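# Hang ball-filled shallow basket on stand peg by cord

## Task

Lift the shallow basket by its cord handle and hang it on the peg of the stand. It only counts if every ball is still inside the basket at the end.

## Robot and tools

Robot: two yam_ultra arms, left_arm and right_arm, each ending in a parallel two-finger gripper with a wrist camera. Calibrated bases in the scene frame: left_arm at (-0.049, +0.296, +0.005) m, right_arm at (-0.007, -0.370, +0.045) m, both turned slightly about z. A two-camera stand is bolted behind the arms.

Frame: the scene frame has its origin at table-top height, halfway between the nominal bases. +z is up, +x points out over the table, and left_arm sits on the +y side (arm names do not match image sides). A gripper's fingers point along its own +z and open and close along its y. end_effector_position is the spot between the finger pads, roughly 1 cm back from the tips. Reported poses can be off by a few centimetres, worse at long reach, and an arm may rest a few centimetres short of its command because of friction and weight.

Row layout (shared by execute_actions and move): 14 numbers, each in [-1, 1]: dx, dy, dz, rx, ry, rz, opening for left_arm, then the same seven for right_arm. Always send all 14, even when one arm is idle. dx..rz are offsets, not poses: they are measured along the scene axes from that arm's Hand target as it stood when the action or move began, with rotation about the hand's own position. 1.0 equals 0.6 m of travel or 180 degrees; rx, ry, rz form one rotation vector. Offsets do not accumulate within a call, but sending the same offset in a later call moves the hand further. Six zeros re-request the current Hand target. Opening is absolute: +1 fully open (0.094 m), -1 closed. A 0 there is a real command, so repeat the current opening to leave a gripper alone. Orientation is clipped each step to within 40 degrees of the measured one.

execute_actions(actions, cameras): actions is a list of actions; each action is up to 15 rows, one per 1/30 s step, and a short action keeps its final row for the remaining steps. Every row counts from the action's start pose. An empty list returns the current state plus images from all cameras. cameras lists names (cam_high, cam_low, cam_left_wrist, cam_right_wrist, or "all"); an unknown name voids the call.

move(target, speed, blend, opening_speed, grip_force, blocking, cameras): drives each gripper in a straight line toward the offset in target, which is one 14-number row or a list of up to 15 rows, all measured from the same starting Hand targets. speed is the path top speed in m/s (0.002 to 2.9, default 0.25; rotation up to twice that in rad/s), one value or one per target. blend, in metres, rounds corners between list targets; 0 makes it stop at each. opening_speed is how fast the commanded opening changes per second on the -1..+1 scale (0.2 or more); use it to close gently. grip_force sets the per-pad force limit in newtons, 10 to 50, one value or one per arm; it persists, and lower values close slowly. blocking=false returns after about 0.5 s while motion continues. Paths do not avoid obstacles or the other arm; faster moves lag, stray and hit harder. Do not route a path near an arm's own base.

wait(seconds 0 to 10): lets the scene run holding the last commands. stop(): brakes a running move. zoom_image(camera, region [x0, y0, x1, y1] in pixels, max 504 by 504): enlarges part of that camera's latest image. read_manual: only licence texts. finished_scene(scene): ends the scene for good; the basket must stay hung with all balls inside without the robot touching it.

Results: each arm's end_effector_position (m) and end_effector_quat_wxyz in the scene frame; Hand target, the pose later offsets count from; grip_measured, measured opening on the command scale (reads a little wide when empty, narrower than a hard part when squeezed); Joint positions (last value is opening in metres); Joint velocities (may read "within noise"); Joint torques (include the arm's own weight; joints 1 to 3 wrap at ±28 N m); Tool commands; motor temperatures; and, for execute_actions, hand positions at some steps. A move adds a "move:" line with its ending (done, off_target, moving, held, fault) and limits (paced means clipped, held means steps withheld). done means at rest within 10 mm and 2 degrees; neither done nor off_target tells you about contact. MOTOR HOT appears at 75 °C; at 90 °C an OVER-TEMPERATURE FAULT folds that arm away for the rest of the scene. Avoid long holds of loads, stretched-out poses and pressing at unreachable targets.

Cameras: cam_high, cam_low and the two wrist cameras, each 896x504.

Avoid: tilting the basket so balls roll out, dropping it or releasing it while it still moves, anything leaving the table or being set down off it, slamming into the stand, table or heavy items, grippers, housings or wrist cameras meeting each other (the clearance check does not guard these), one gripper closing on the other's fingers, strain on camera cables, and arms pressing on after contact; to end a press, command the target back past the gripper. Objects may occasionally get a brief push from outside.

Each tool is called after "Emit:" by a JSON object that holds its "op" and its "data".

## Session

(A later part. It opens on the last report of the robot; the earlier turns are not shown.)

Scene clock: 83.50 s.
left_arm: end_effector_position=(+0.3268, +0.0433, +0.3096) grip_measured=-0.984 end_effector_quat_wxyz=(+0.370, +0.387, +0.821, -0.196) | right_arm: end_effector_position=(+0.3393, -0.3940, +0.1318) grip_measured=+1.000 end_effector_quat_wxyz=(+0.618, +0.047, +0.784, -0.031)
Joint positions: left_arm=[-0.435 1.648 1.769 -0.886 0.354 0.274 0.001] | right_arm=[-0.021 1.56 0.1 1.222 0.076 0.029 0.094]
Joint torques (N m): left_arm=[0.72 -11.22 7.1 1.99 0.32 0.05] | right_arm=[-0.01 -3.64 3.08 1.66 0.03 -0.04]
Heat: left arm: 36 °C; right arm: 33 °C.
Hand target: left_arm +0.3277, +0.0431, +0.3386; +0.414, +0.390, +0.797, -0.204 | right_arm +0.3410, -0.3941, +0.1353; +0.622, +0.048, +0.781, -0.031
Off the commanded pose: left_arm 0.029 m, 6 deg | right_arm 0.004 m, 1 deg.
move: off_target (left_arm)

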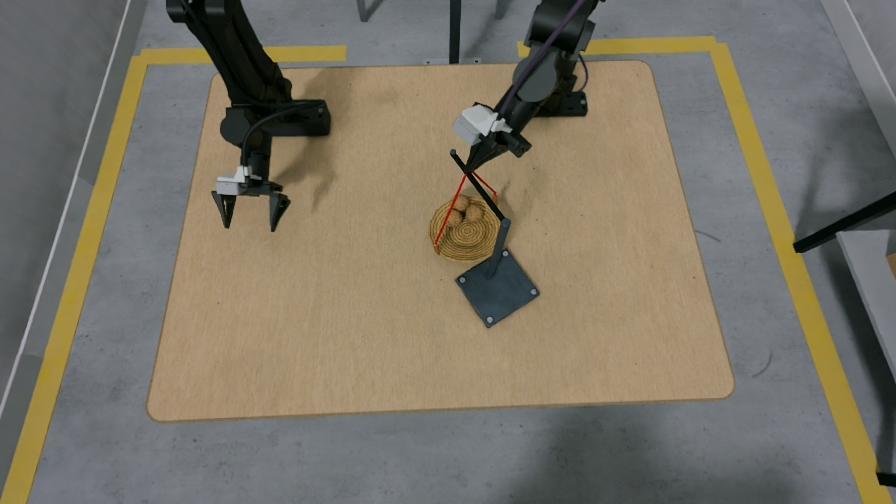

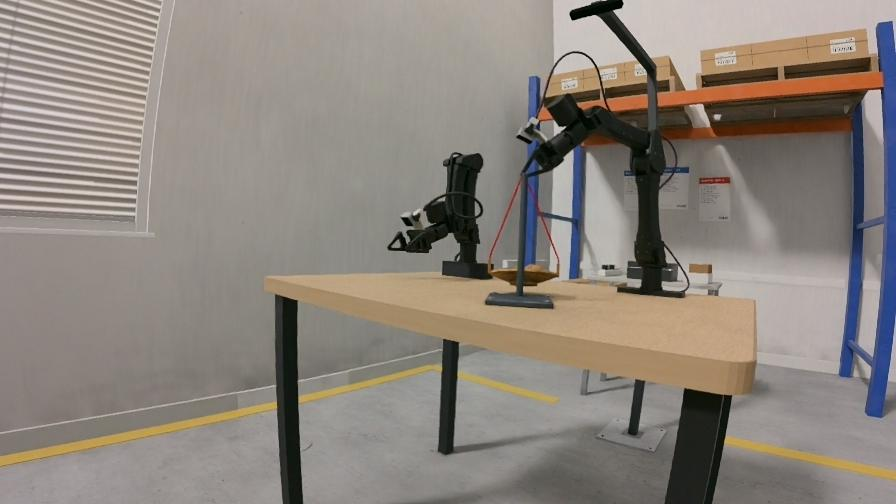

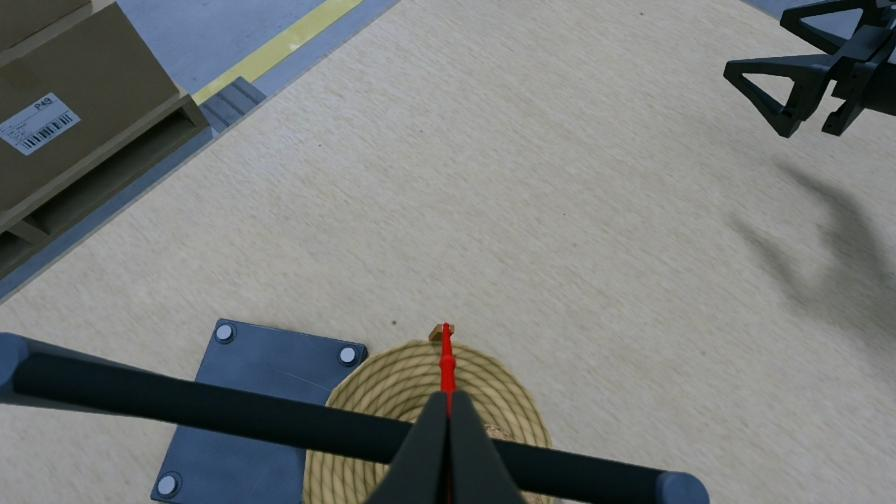

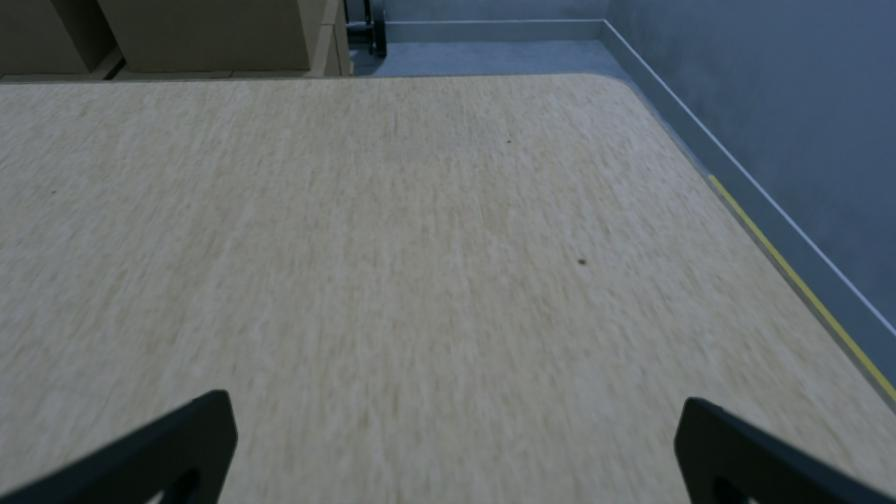

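Emit:
{"op": "move", "data": {"target": [0,0,-0.017,0,0,0,-1,0,0,0,0,0,0,1], "speed": 0.03, "cameras": ["all"]}}

Emit:
{"op": "zoom_image", "data": {"camera": "cam_low", "region": [470, 120, 580, 290]}}

Emit:
{"op": "zoom_image", "data": {"camera": "cam_left_wrist", "region": [350, 350, 550, 500]}}

Emit:
{"op": "zoom_image", "data": {"camera": "cam_high", "region": [430, 120, 530, 240]}}

Scene clock: 90.17 s.
left_arm: end_effector_position=(+0.3276, +0.0421, +0.3078) grip_measured=-0.984 end_effector_quat_wxyz=(+0.382, +0.388, +0.815, -0.198) | right_arm: end_effector_position=(+0.3393, -0.3940, +0.1318) grip_measured=+1.000 end_effector_quat_wxyz=(+0.618, +0.047, +0.784, -0.031)
Joint positions: left_arm=[-0.435 1.625 1.715 -0.826 0.358 0.274 0.001] | right_arm=[-0.021 1.56 0.1 1.222 0.076 0.029 0.094]
Joint torques (N m): left_arm=[0.7 -10.28 6.72 1.87 0.29 0.05] | right_arm=[-0.06 -3.67 3.07 1.66 0.03 -0.04]
Heat: left arm: 36 °C; right arm: 33 °C.
Hand target: left_arm +0.3277, +0.0431, +0.3281; +0.414, +0.390, +0.797, -0.203 | right_arm +0.3410, -0.3941, +0.1353; +0.622, +0.048, +0.781, -0.031
Off the commanded pose: left_arm 0.021 m, 4 deg | right_arm 0.004 m, 1 deg.
move: off_target (left_arm)

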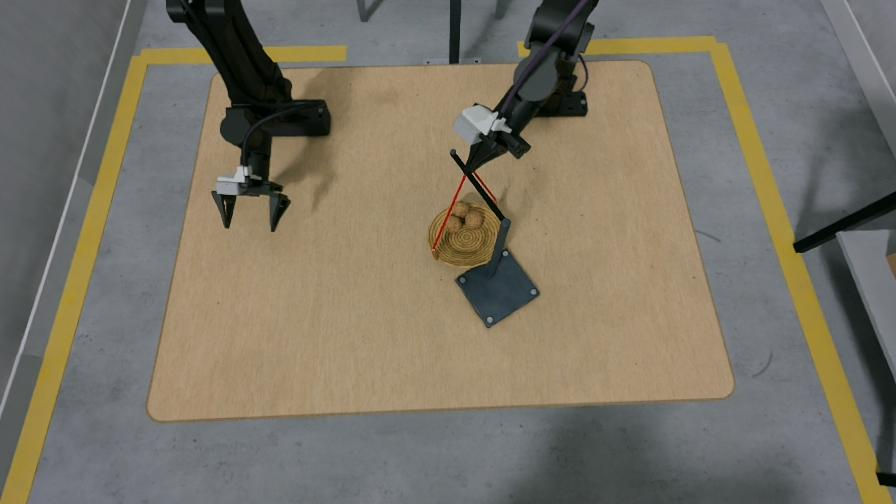

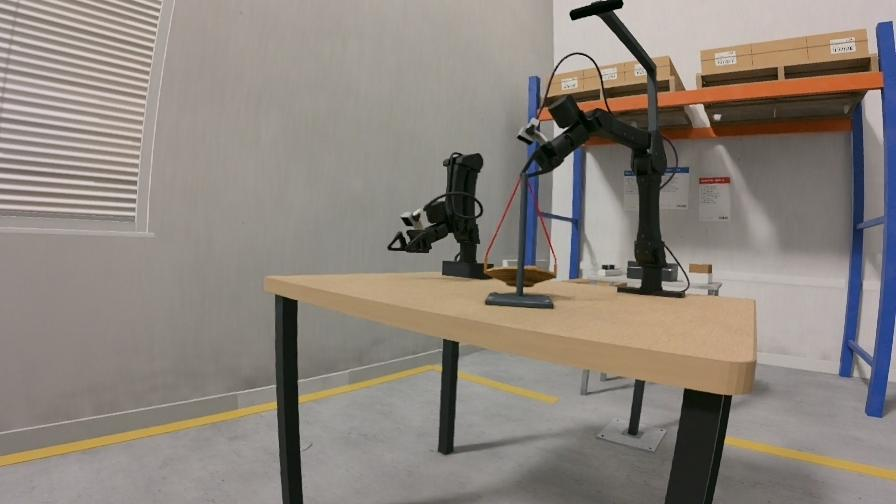

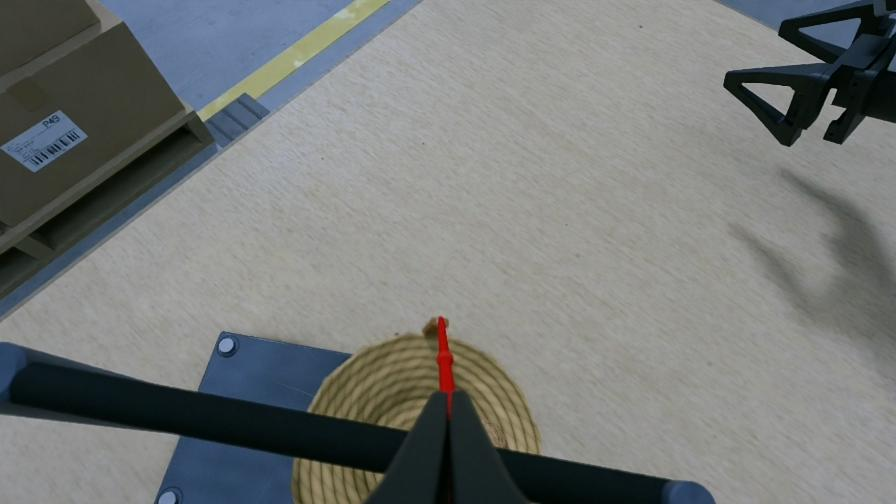

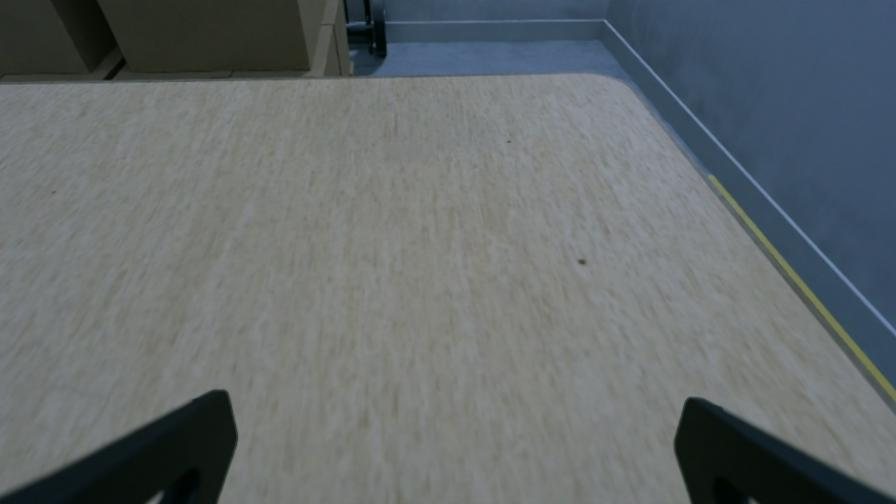

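Scaled by 2.965 from the camera's 896x504 image, which has a finer 1280x720 frame.

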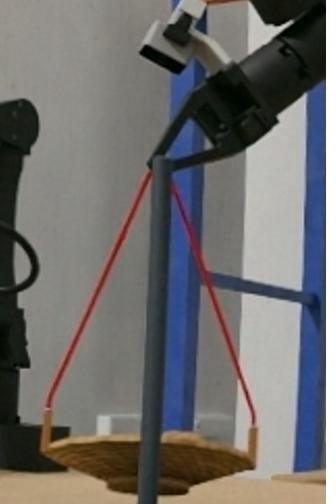

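Scaled by 2.520 from the camera's 896x504 image, which has a finer 1280x720 frame.

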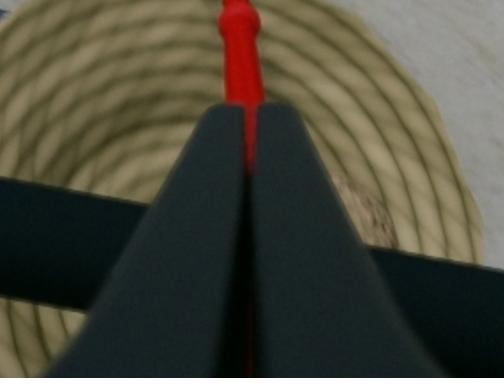

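Scaled by 4.200 from the camera's 896x504 image, which has a finer 1280x720 frame.

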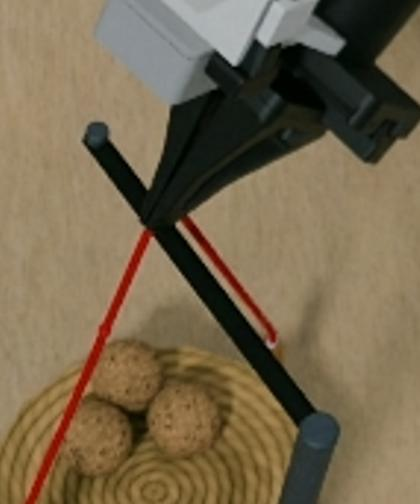

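Emit:
{"op": "move", "data": {"target": [0,0,0.008,0,0,0,-1,0,0,0,0,0,0,1], "speed": 0.03}}

Emit:
{"op": "wait", "data": {"seconds": 2}}

Emit:
{"op": "move", "data": {"target": [0,0,0,0,0,0,-0.6,0,0,0,0,0,0,1], "opening_speed": 0.2, "cameras": ["all"]}}

Emit:
{"op": "zoom_image", "data": {"camera": "cam_low", "region": [470, 120, 580, 290]}}

Scene clock: 95.63 s.
left_arm: end_effector_position=(+0.3277, +0.0421, +0.3079) grip_measured=-0.984 end_effector_quat_wxyz=(+0.382, +0.388, +0.815, -0.198) | right_arm: end_effector_position=(+0.3393, -0.3940, +0.1318) grip_measured=+1.000 end_effector_quat_wxyz=(+0.618, +0.047, +0.784, -0.031)
Joint positions: left_arm=[-0.435 1.625 1.715 -0.826 0.358 0.274 0.001] | right_arm=[-0.021 1.56 0.1 1.222 0.076 0.029 0.094]
Joint torques (N m): left_arm=[0.72 -9.8 8.98 1.67 0.28 0.04] | right_arm=[-0.05 -3.62 3.08 1.66 0.02 -0.04]
Heat: left arm: 37 °C; right arm: 33 °C.
Hand target: left_arm +0.3278, +0.0431, +0.3330; +0.414, +0.390, +0.797, -0.203 | right_arm +0.3410, -0.3941, +0.1353; +0.622, +0.048, +0.781, -0.031
Off the commanded pose: left_arm 0.025 m, 4 deg | right_arm 0.004 m, 1 deg.
move: off_target (left_arm)

Scene clock: 97.63 s.
left_arm: end_effector_position=(+0.3277, +0.0421, +0.3079) grip_measured=-0.984 end_effector_quat_wxyz=(+0.382, +0.388, +0.815, -0.198) | right_arm: end_effector_position=(+0.3393, -0.3940, +0.1318) grip_measured=+1.000 end_effector_quat_wxyz=(+0.618, +0.047, +0.784, -0.031)
Joint positions: left_arm=[-0.435 1.625 1.715 -0.826 0.358 0.274 0.001] | right_arm=[-0.021 1.56 0.1 1.222 0.076 0.029 0.094]
Joint torques (N m): left_arm=[0.69 -9.83 9.03 1.67 0.28 0.04] | right_arm=[-0.05 -3.63 3.1 1.67 0.03 -0.04]
Heat: left arm: 37 °C; right arm: 33 °C.
Hand target: left_arm +0.3278, +0.0431, +0.3330; +0.414, +0.390, +0.797, -0.203 | right_arm +0.3410, -0.3941, +0.1353; +0.622, +0.048, +0.781, -0.031
Tool commands: left_gripper/opening=-1.0 right_gripper/opening=+1.0
Off the commanded pose: left_arm 0.025 m, 4 deg | right_arm 0.004 m, 1 deg.
wait: 2.00 s; at rest by 0.17 s

Scene clock: 99.83 s.
left_arm: end_effector_position=(+0.3274, +0.0417, +0.3081) grip_measured=-0.601 end_effector_quat_wxyz=(+0.382, +0.389, +0.814, -0.199) | right_arm: end_effector_position=(+0.3393, -0.3940, +0.1318) grip_measured=+1.000 end_effector_quat_wxyz=(+0.618, +0.047, +0.784, -0.031)
Joint positions: left_arm=[-0.435 1.625 1.715 -0.826 0.361 0.274 0.019] | right_arm=[-0.021 1.56 0.1 1.222 0.076 0.029 0.094]
Joint torques (N m): left_arm=[0.68 -9.76 8.96 1.66 0.24 0.05] | right_arm=[0.02 -3.67 3.07 1.68 0.03 -0.02]
Heat: left arm: 37 °C; right arm: 33 °C.
Hand target: left_arm +0.3278, +0.0431, +0.3329; +0.414, +0.390, +0.797, -0.203 | right_arm +0.3410, -0.3941, +0.1353; +0.622, +0.048, +0.781, -0.031
Off the commanded pose: left_arm 0.025 m, 4 deg | right_arm 0.004 m, 1 deg.
move: off_target (left_arm)

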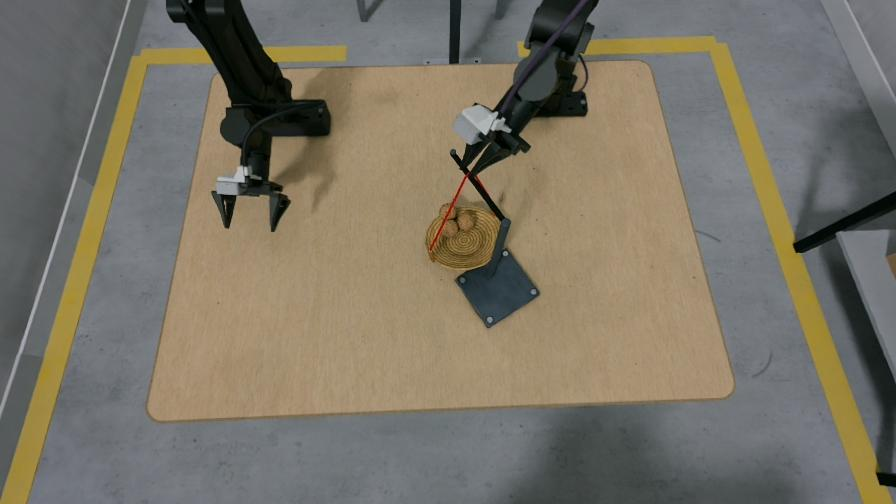

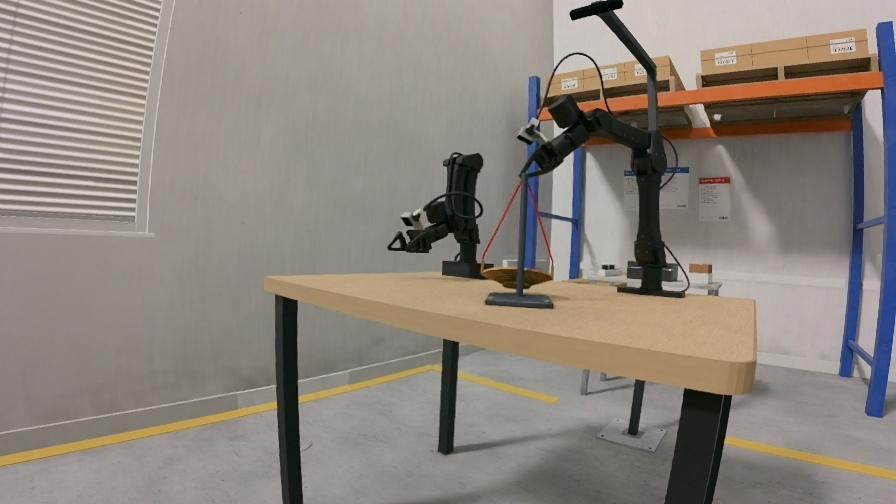

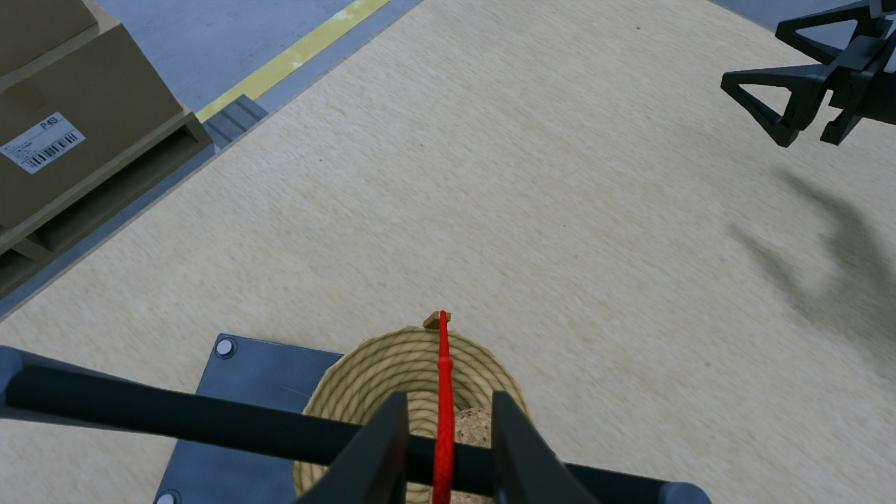

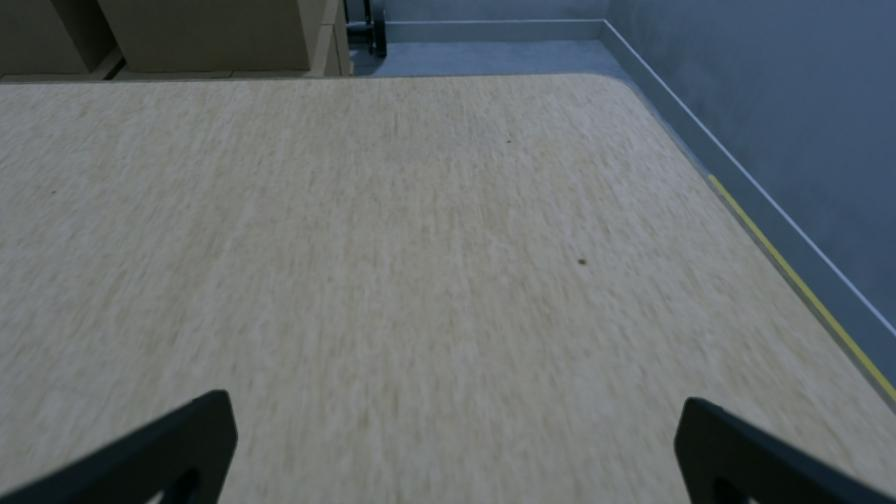

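Scaled by 2.965 from the camera's 896x504 image, which has a finer 1280x720 frame.

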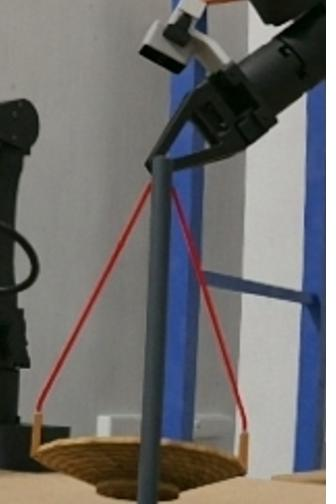

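Emit:
{"op": "move", "data": {"target": [-0.1,0.135,0.17,0,0,0,-0.6,0,0,0,0,0,0,1], "speed": 0.08}}

Emit:
{"op": "wait", "data": {"seconds": 1.5, "cameras": ["all"]}}

Emit:
{"op": "zoom_image", "data": {"camera": "cam_high", "region": [400, 120, 560, 300]}}

Scene clock: 105.43 s.
left_arm: end_effector_position=(+0.2684, +0.1241, +0.4277) grip_measured=-0.601 end_effector_quat_wxyz=(+0.406, +0.386, +0.804, -0.200) | right_arm: end_effector_position=(+0.3393, -0.3940, +0.1318) grip_measured=+1.000 end_effector_quat_wxyz=(+0.618, +0.047, +0.784, -0.031)
Joint positions: left_arm=[-0.23 1.583 2.224 -1.387 0.514 0.415 0.019] | right_arm=[-0.021 1.56 0.1 1.222 0.076 0.029 0.094]
Joint torques (N m): left_arm=[0.59 -4.77 7.72 1.34 0.34 0.08] | right_arm=[0.01 -3.63 3.1 1.66 0.01 -0.03]
Heat: left arm: 37 °C; right arm: 33 °C.
Hand target: left_arm +0.2677, +0.1241, +0.4350; +0.414, +0.390, +0.797, -0.204 | right_arm +0.3410, -0.3941, +0.1353; +0.622, +0.048, +0.781, -0.031
Off the commanded pose: left_arm 0.007 m, 1 deg | right_arm 0.004 m, 1 deg.
move: done

Scene clock: 106.93 s.
left_arm: end_effector_position=(+0.2684, +0.1241, +0.4277) grip_measured=-0.601 end_effector_quat_wxyz=(+0.406, +0.386, +0.804, -0.200) | right_arm: end_effector_position=(+0.3393, -0.3940, +0.1318) grip_measured=+1.000 end_effector_quat_wxyz=(+0.618, +0.047, +0.784, -0.031)
Joint positions: left_arm=[-0.23 1.583 2.224 -1.387 0.514 0.416 0.019] | right_arm=[-0.021 1.56 0.1 1.222 0.076 0.029 0.094]
Joint torques (N m): left_arm=[0.62 -4.75 7.75 1.37 0.33 0.06] | right_arm=[-0.02 -3.66 3.11 1.67 0.02 -0.03]
Heat: left arm: 37 °C; right arm: 33 °C.
Hand target: left_arm +0.2677, +0.1241, +0.4351; +0.414, +0.390, +0.797, -0.204 | right_arm +0.3410, -0.3941, +0.1353; +0.622, +0.048, +0.781, -0.031
Tool commands: left_gripper/opening=-0.6 right_gripper/opening=+1.0
Off the commanded pose: left_arm 0.007 m, 1 deg | right_arm 0.004 m, 1 deg.
wait: 1.50 s; at rest by 0.17 s

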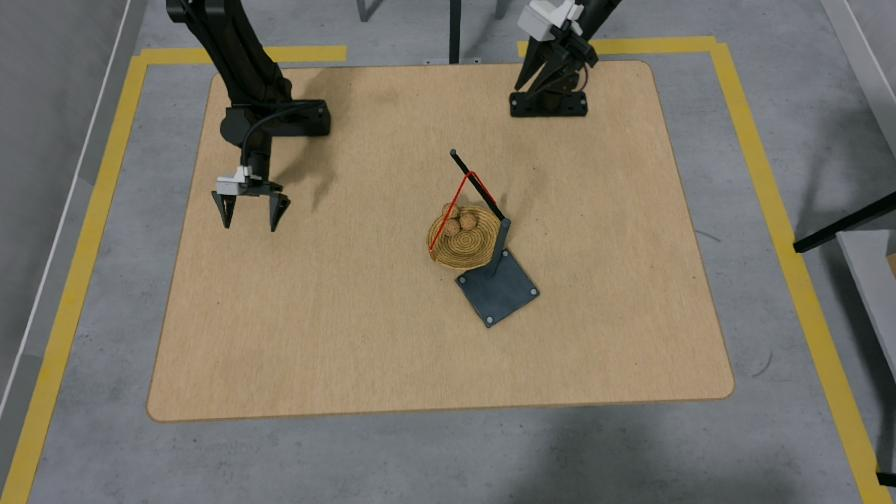

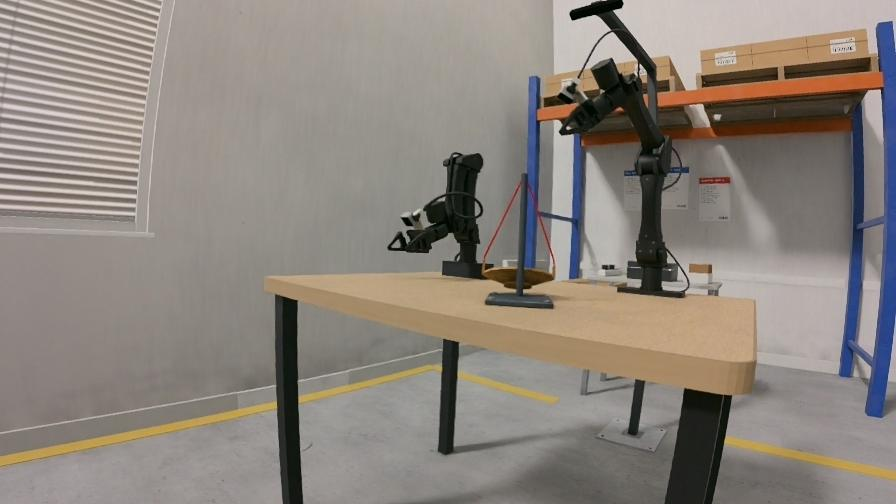

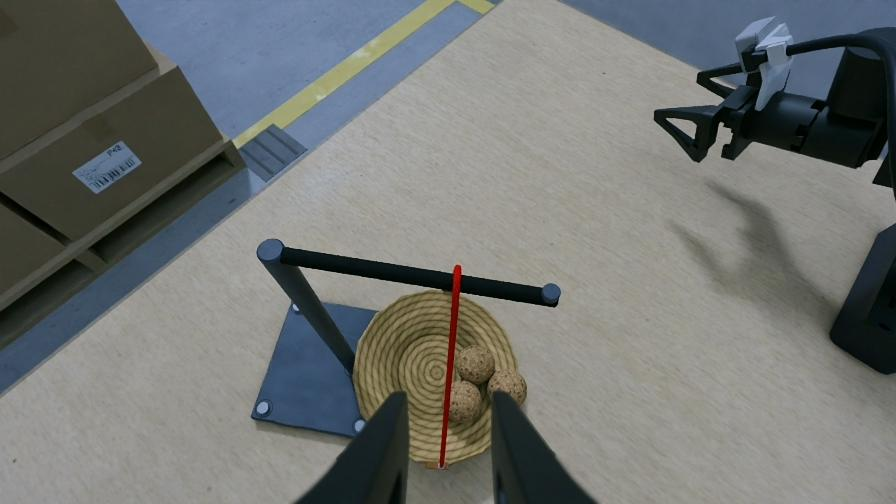

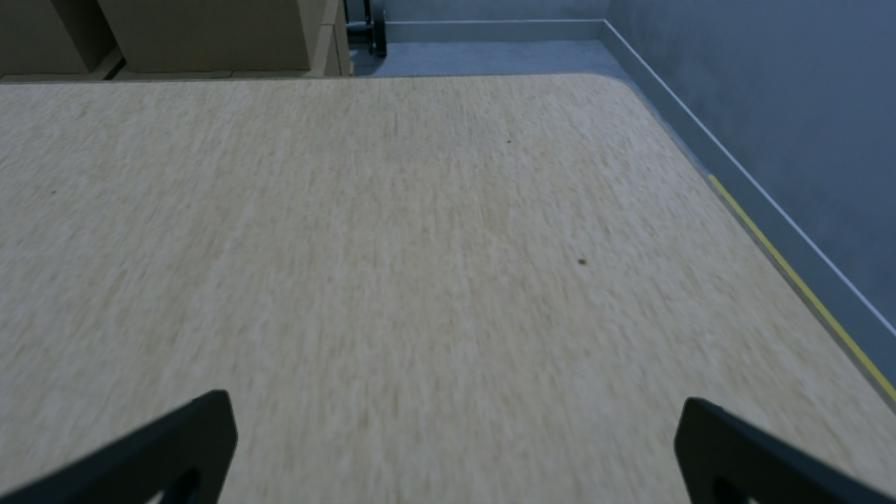

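Scaled by 2.800 from the camera's 896x504 image, which has a finer 1280x720 frame.

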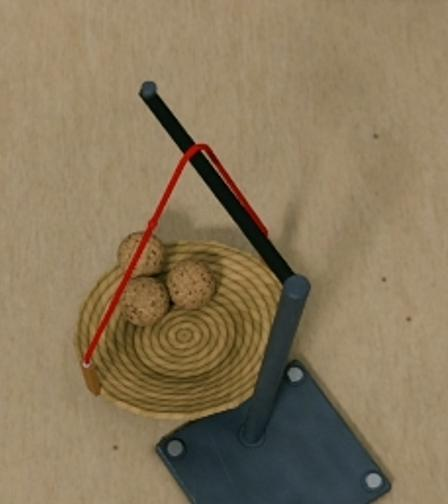

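Emit:
{"op": "wait", "data": {"seconds": 1, "cameras": ["cam_left_wrist","cam_low"]}}

Emit:
{"op": "zoom_image", "data": {"camera": "cam_left_wrist", "region": [320, 240, 580, 490]}}

Emit:
{"op": "zoom_image", "data": {"camera": "cam_low", "region": [460, 220, 580, 320]}}

Scene clock: 111.47 s.
left_arm: end_effector_position=(+0.2684, +0.1241, +0.4277) grip_measured=-0.601 end_effector_quat_wxyz=(+0.406, +0.386, +0.804, -0.200) | right_arm: end_effector_position=(+0.3393, -0.3940, +0.1318) grip_measured=+1.000 end_effector_quat_wxyz=(+0.618, +0.047, +0.784, -0.031)
Joint positions: left_arm=[-0.23 1.583 2.224 -1.387 0.514 0.416 0.019] | right_arm=[-0.021 1.56 0.1 1.222 0.076 0.029 0.094]
Joint torques (N m): left_arm=[0.61 -4.75 7.71 1.35 0.33 0.05] | right_arm=[-0.02 -3.62 3.04 1.66 0.03 -0.04]
Heat: left arm: 36 °C; right arm: 33 °C.
Hand target: left_arm +0.2677, +0.1241, +0.4351; +0.414, +0.390, +0.797, -0.204 | right_arm +0.3410, -0.3941, +0.1353; +0.622, +0.048, +0.781, -0.031
Tool commands: left_gripper/opening=-0.6 right_gripper/opening=+1.0
Off the commanded pose: left_arm 0.007 m, 1 deg | right_arm 0.004 m, 1 deg.
wait: 1.00 s; at rest from the start
Images, in order (width x height): cam_low 896x504, cam_left_wrist 896x504.

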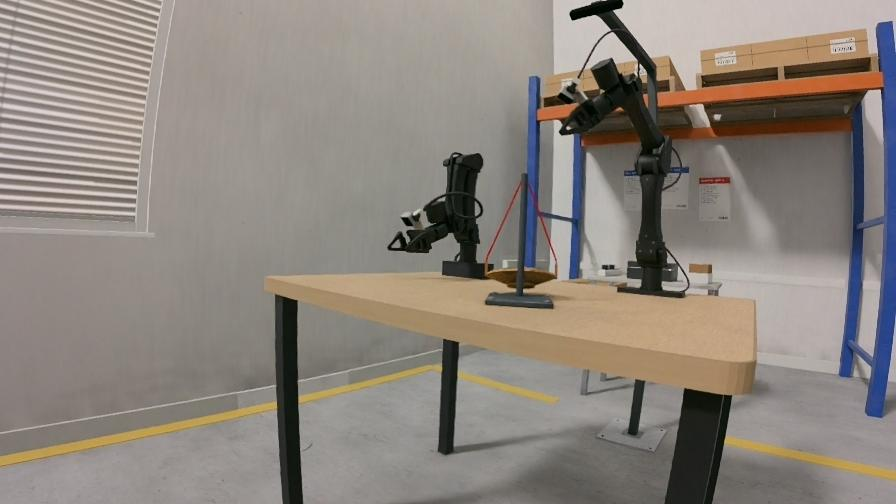

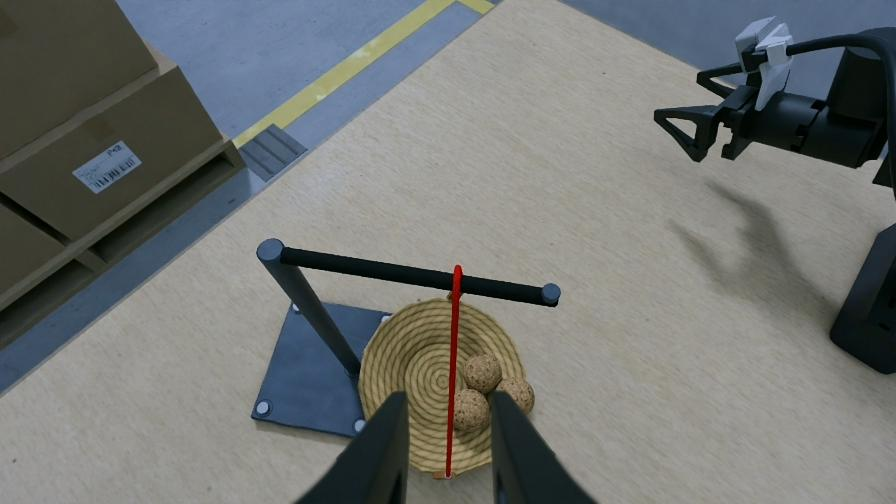

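Scaled by 1.938 from the camera's 896x504 image, which has a finer 1280x720 frame.

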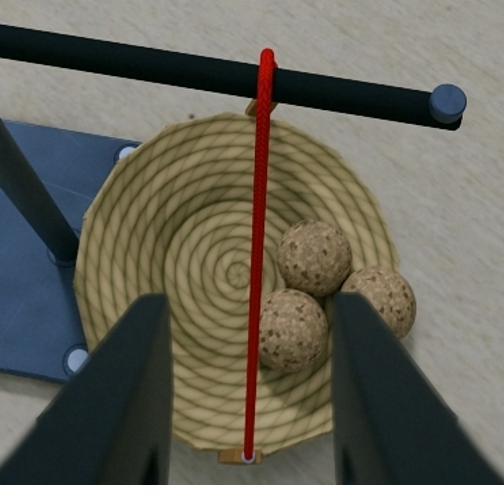

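Scaled by 4.200 from the camera's 896x504 image, which has a finer 1280x720 frame.

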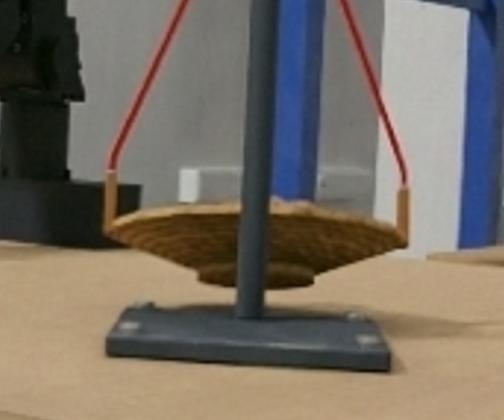

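Emit:
{"op": "wait", "data": {"seconds": 0.5, "cameras": ["cam_left_wrist","cam_low","cam_high"]}}

Emit:
{"op": "zoom_image", "data": {"camera": "cam_left_wrist", "region": [320, 240, 580, 490]}}

Emit:
{"op": "zoom_image", "data": {"camera": "cam_high", "region": [410, 150, 530, 290]}}

Scene clock: 117.53 s.
left_arm: end_effector_position=(+0.2684, +0.1241, +0.4277) grip_measured=-0.601 end_effector_quat_wxyz=(+0.406, +0.386, +0.804, -0.200) | right_arm: end_effector_position=(+0.3393, -0.3940, +0.1318) grip_measured=+1.000 end_effector_quat_wxyz=(+0.618, +0.047, +0.784, -0.031)
Joint positions: left_arm=[-0.23 1.583 2.224 -1.387 0.514 0.416 0.019] | right_arm=[-0.021 1.56 0.1 1.222 0.076 0.029 0.094]
Joint torques (N m): left_arm=[0.58 -4.77 7.71 1.36 0.33 0.06] | right_arm=[0.01 -3.62 3.12 1.67 0.03 -0.03]
Heat: left arm: 36 °C; right arm: 33 °C.
Hand target: left_arm +0.2677, +0.1241, +0.4351; +0.414, +0.390, +0.797, -0.204 | right_arm +0.3410, -0.3941, +0.1353; +0.622, +0.048, +0.781, -0.031
Tool commands: left_gripper/opening=-0.6 right_gripper/opening=+1.0
Off the commanded pose: left_arm 0.007 m, 1 deg | right_arm 0.004 m, 1 deg.
wait: 0.50 s; at rest from the start
Images, in order (width x height): cam_high 896x504, cam_low 896x504, cam_left_wrist 896x504.

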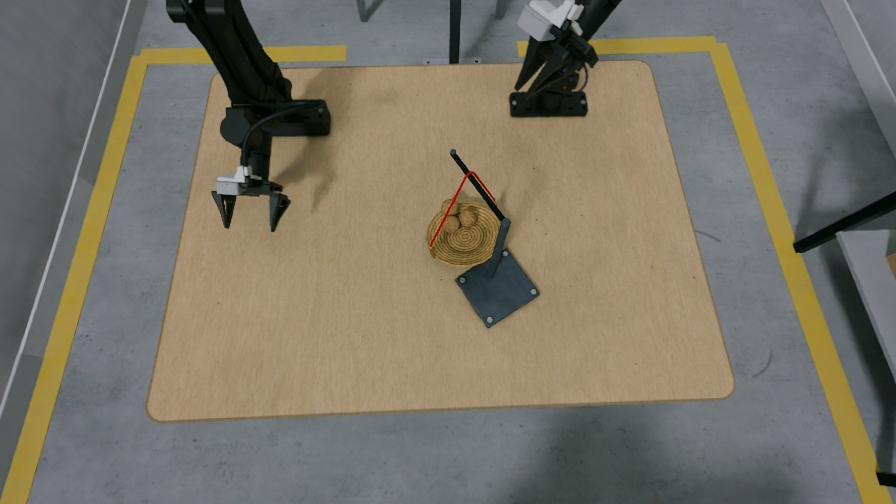

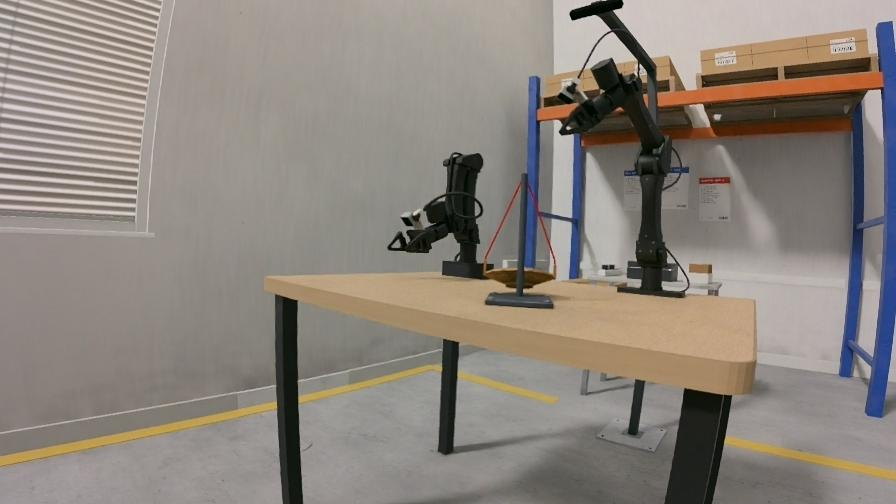

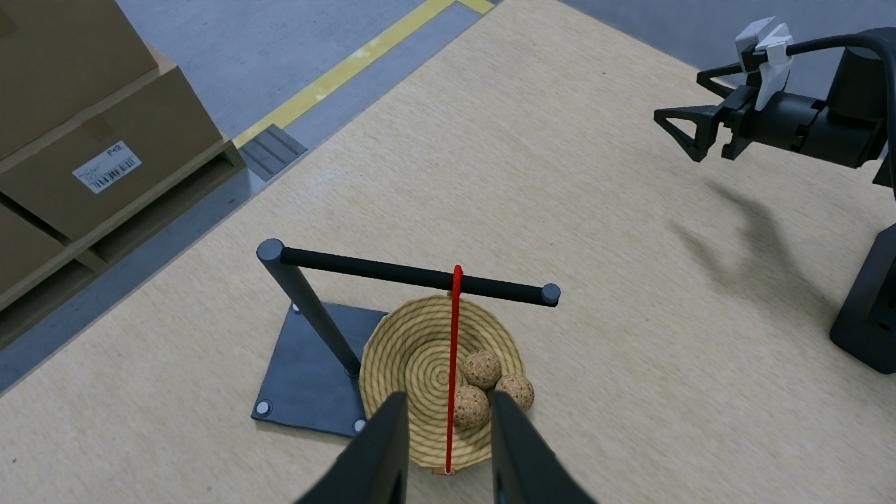

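Scaled by 1.938 from the camera's 896x504 image, which has a finer 1280x720 frame.

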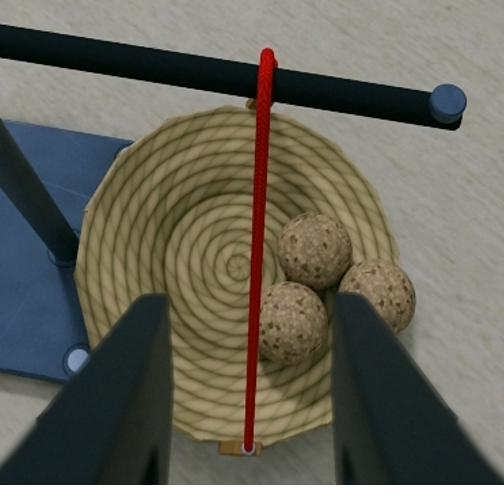

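Scaled by 3.600 from the camera's 896x504 image, which has a finer 1280x720 frame.

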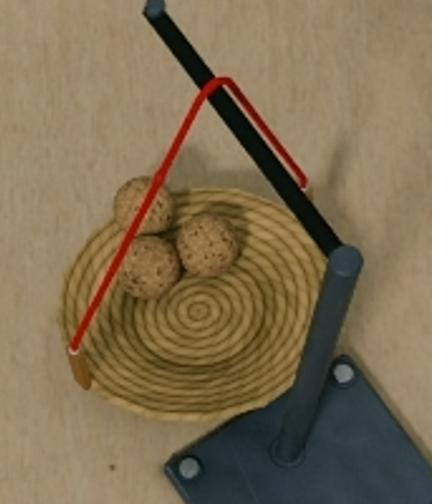

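Emit:
{"op": "finished_scene", "data": {"scene": 2}}

The scene is finished: the task was done.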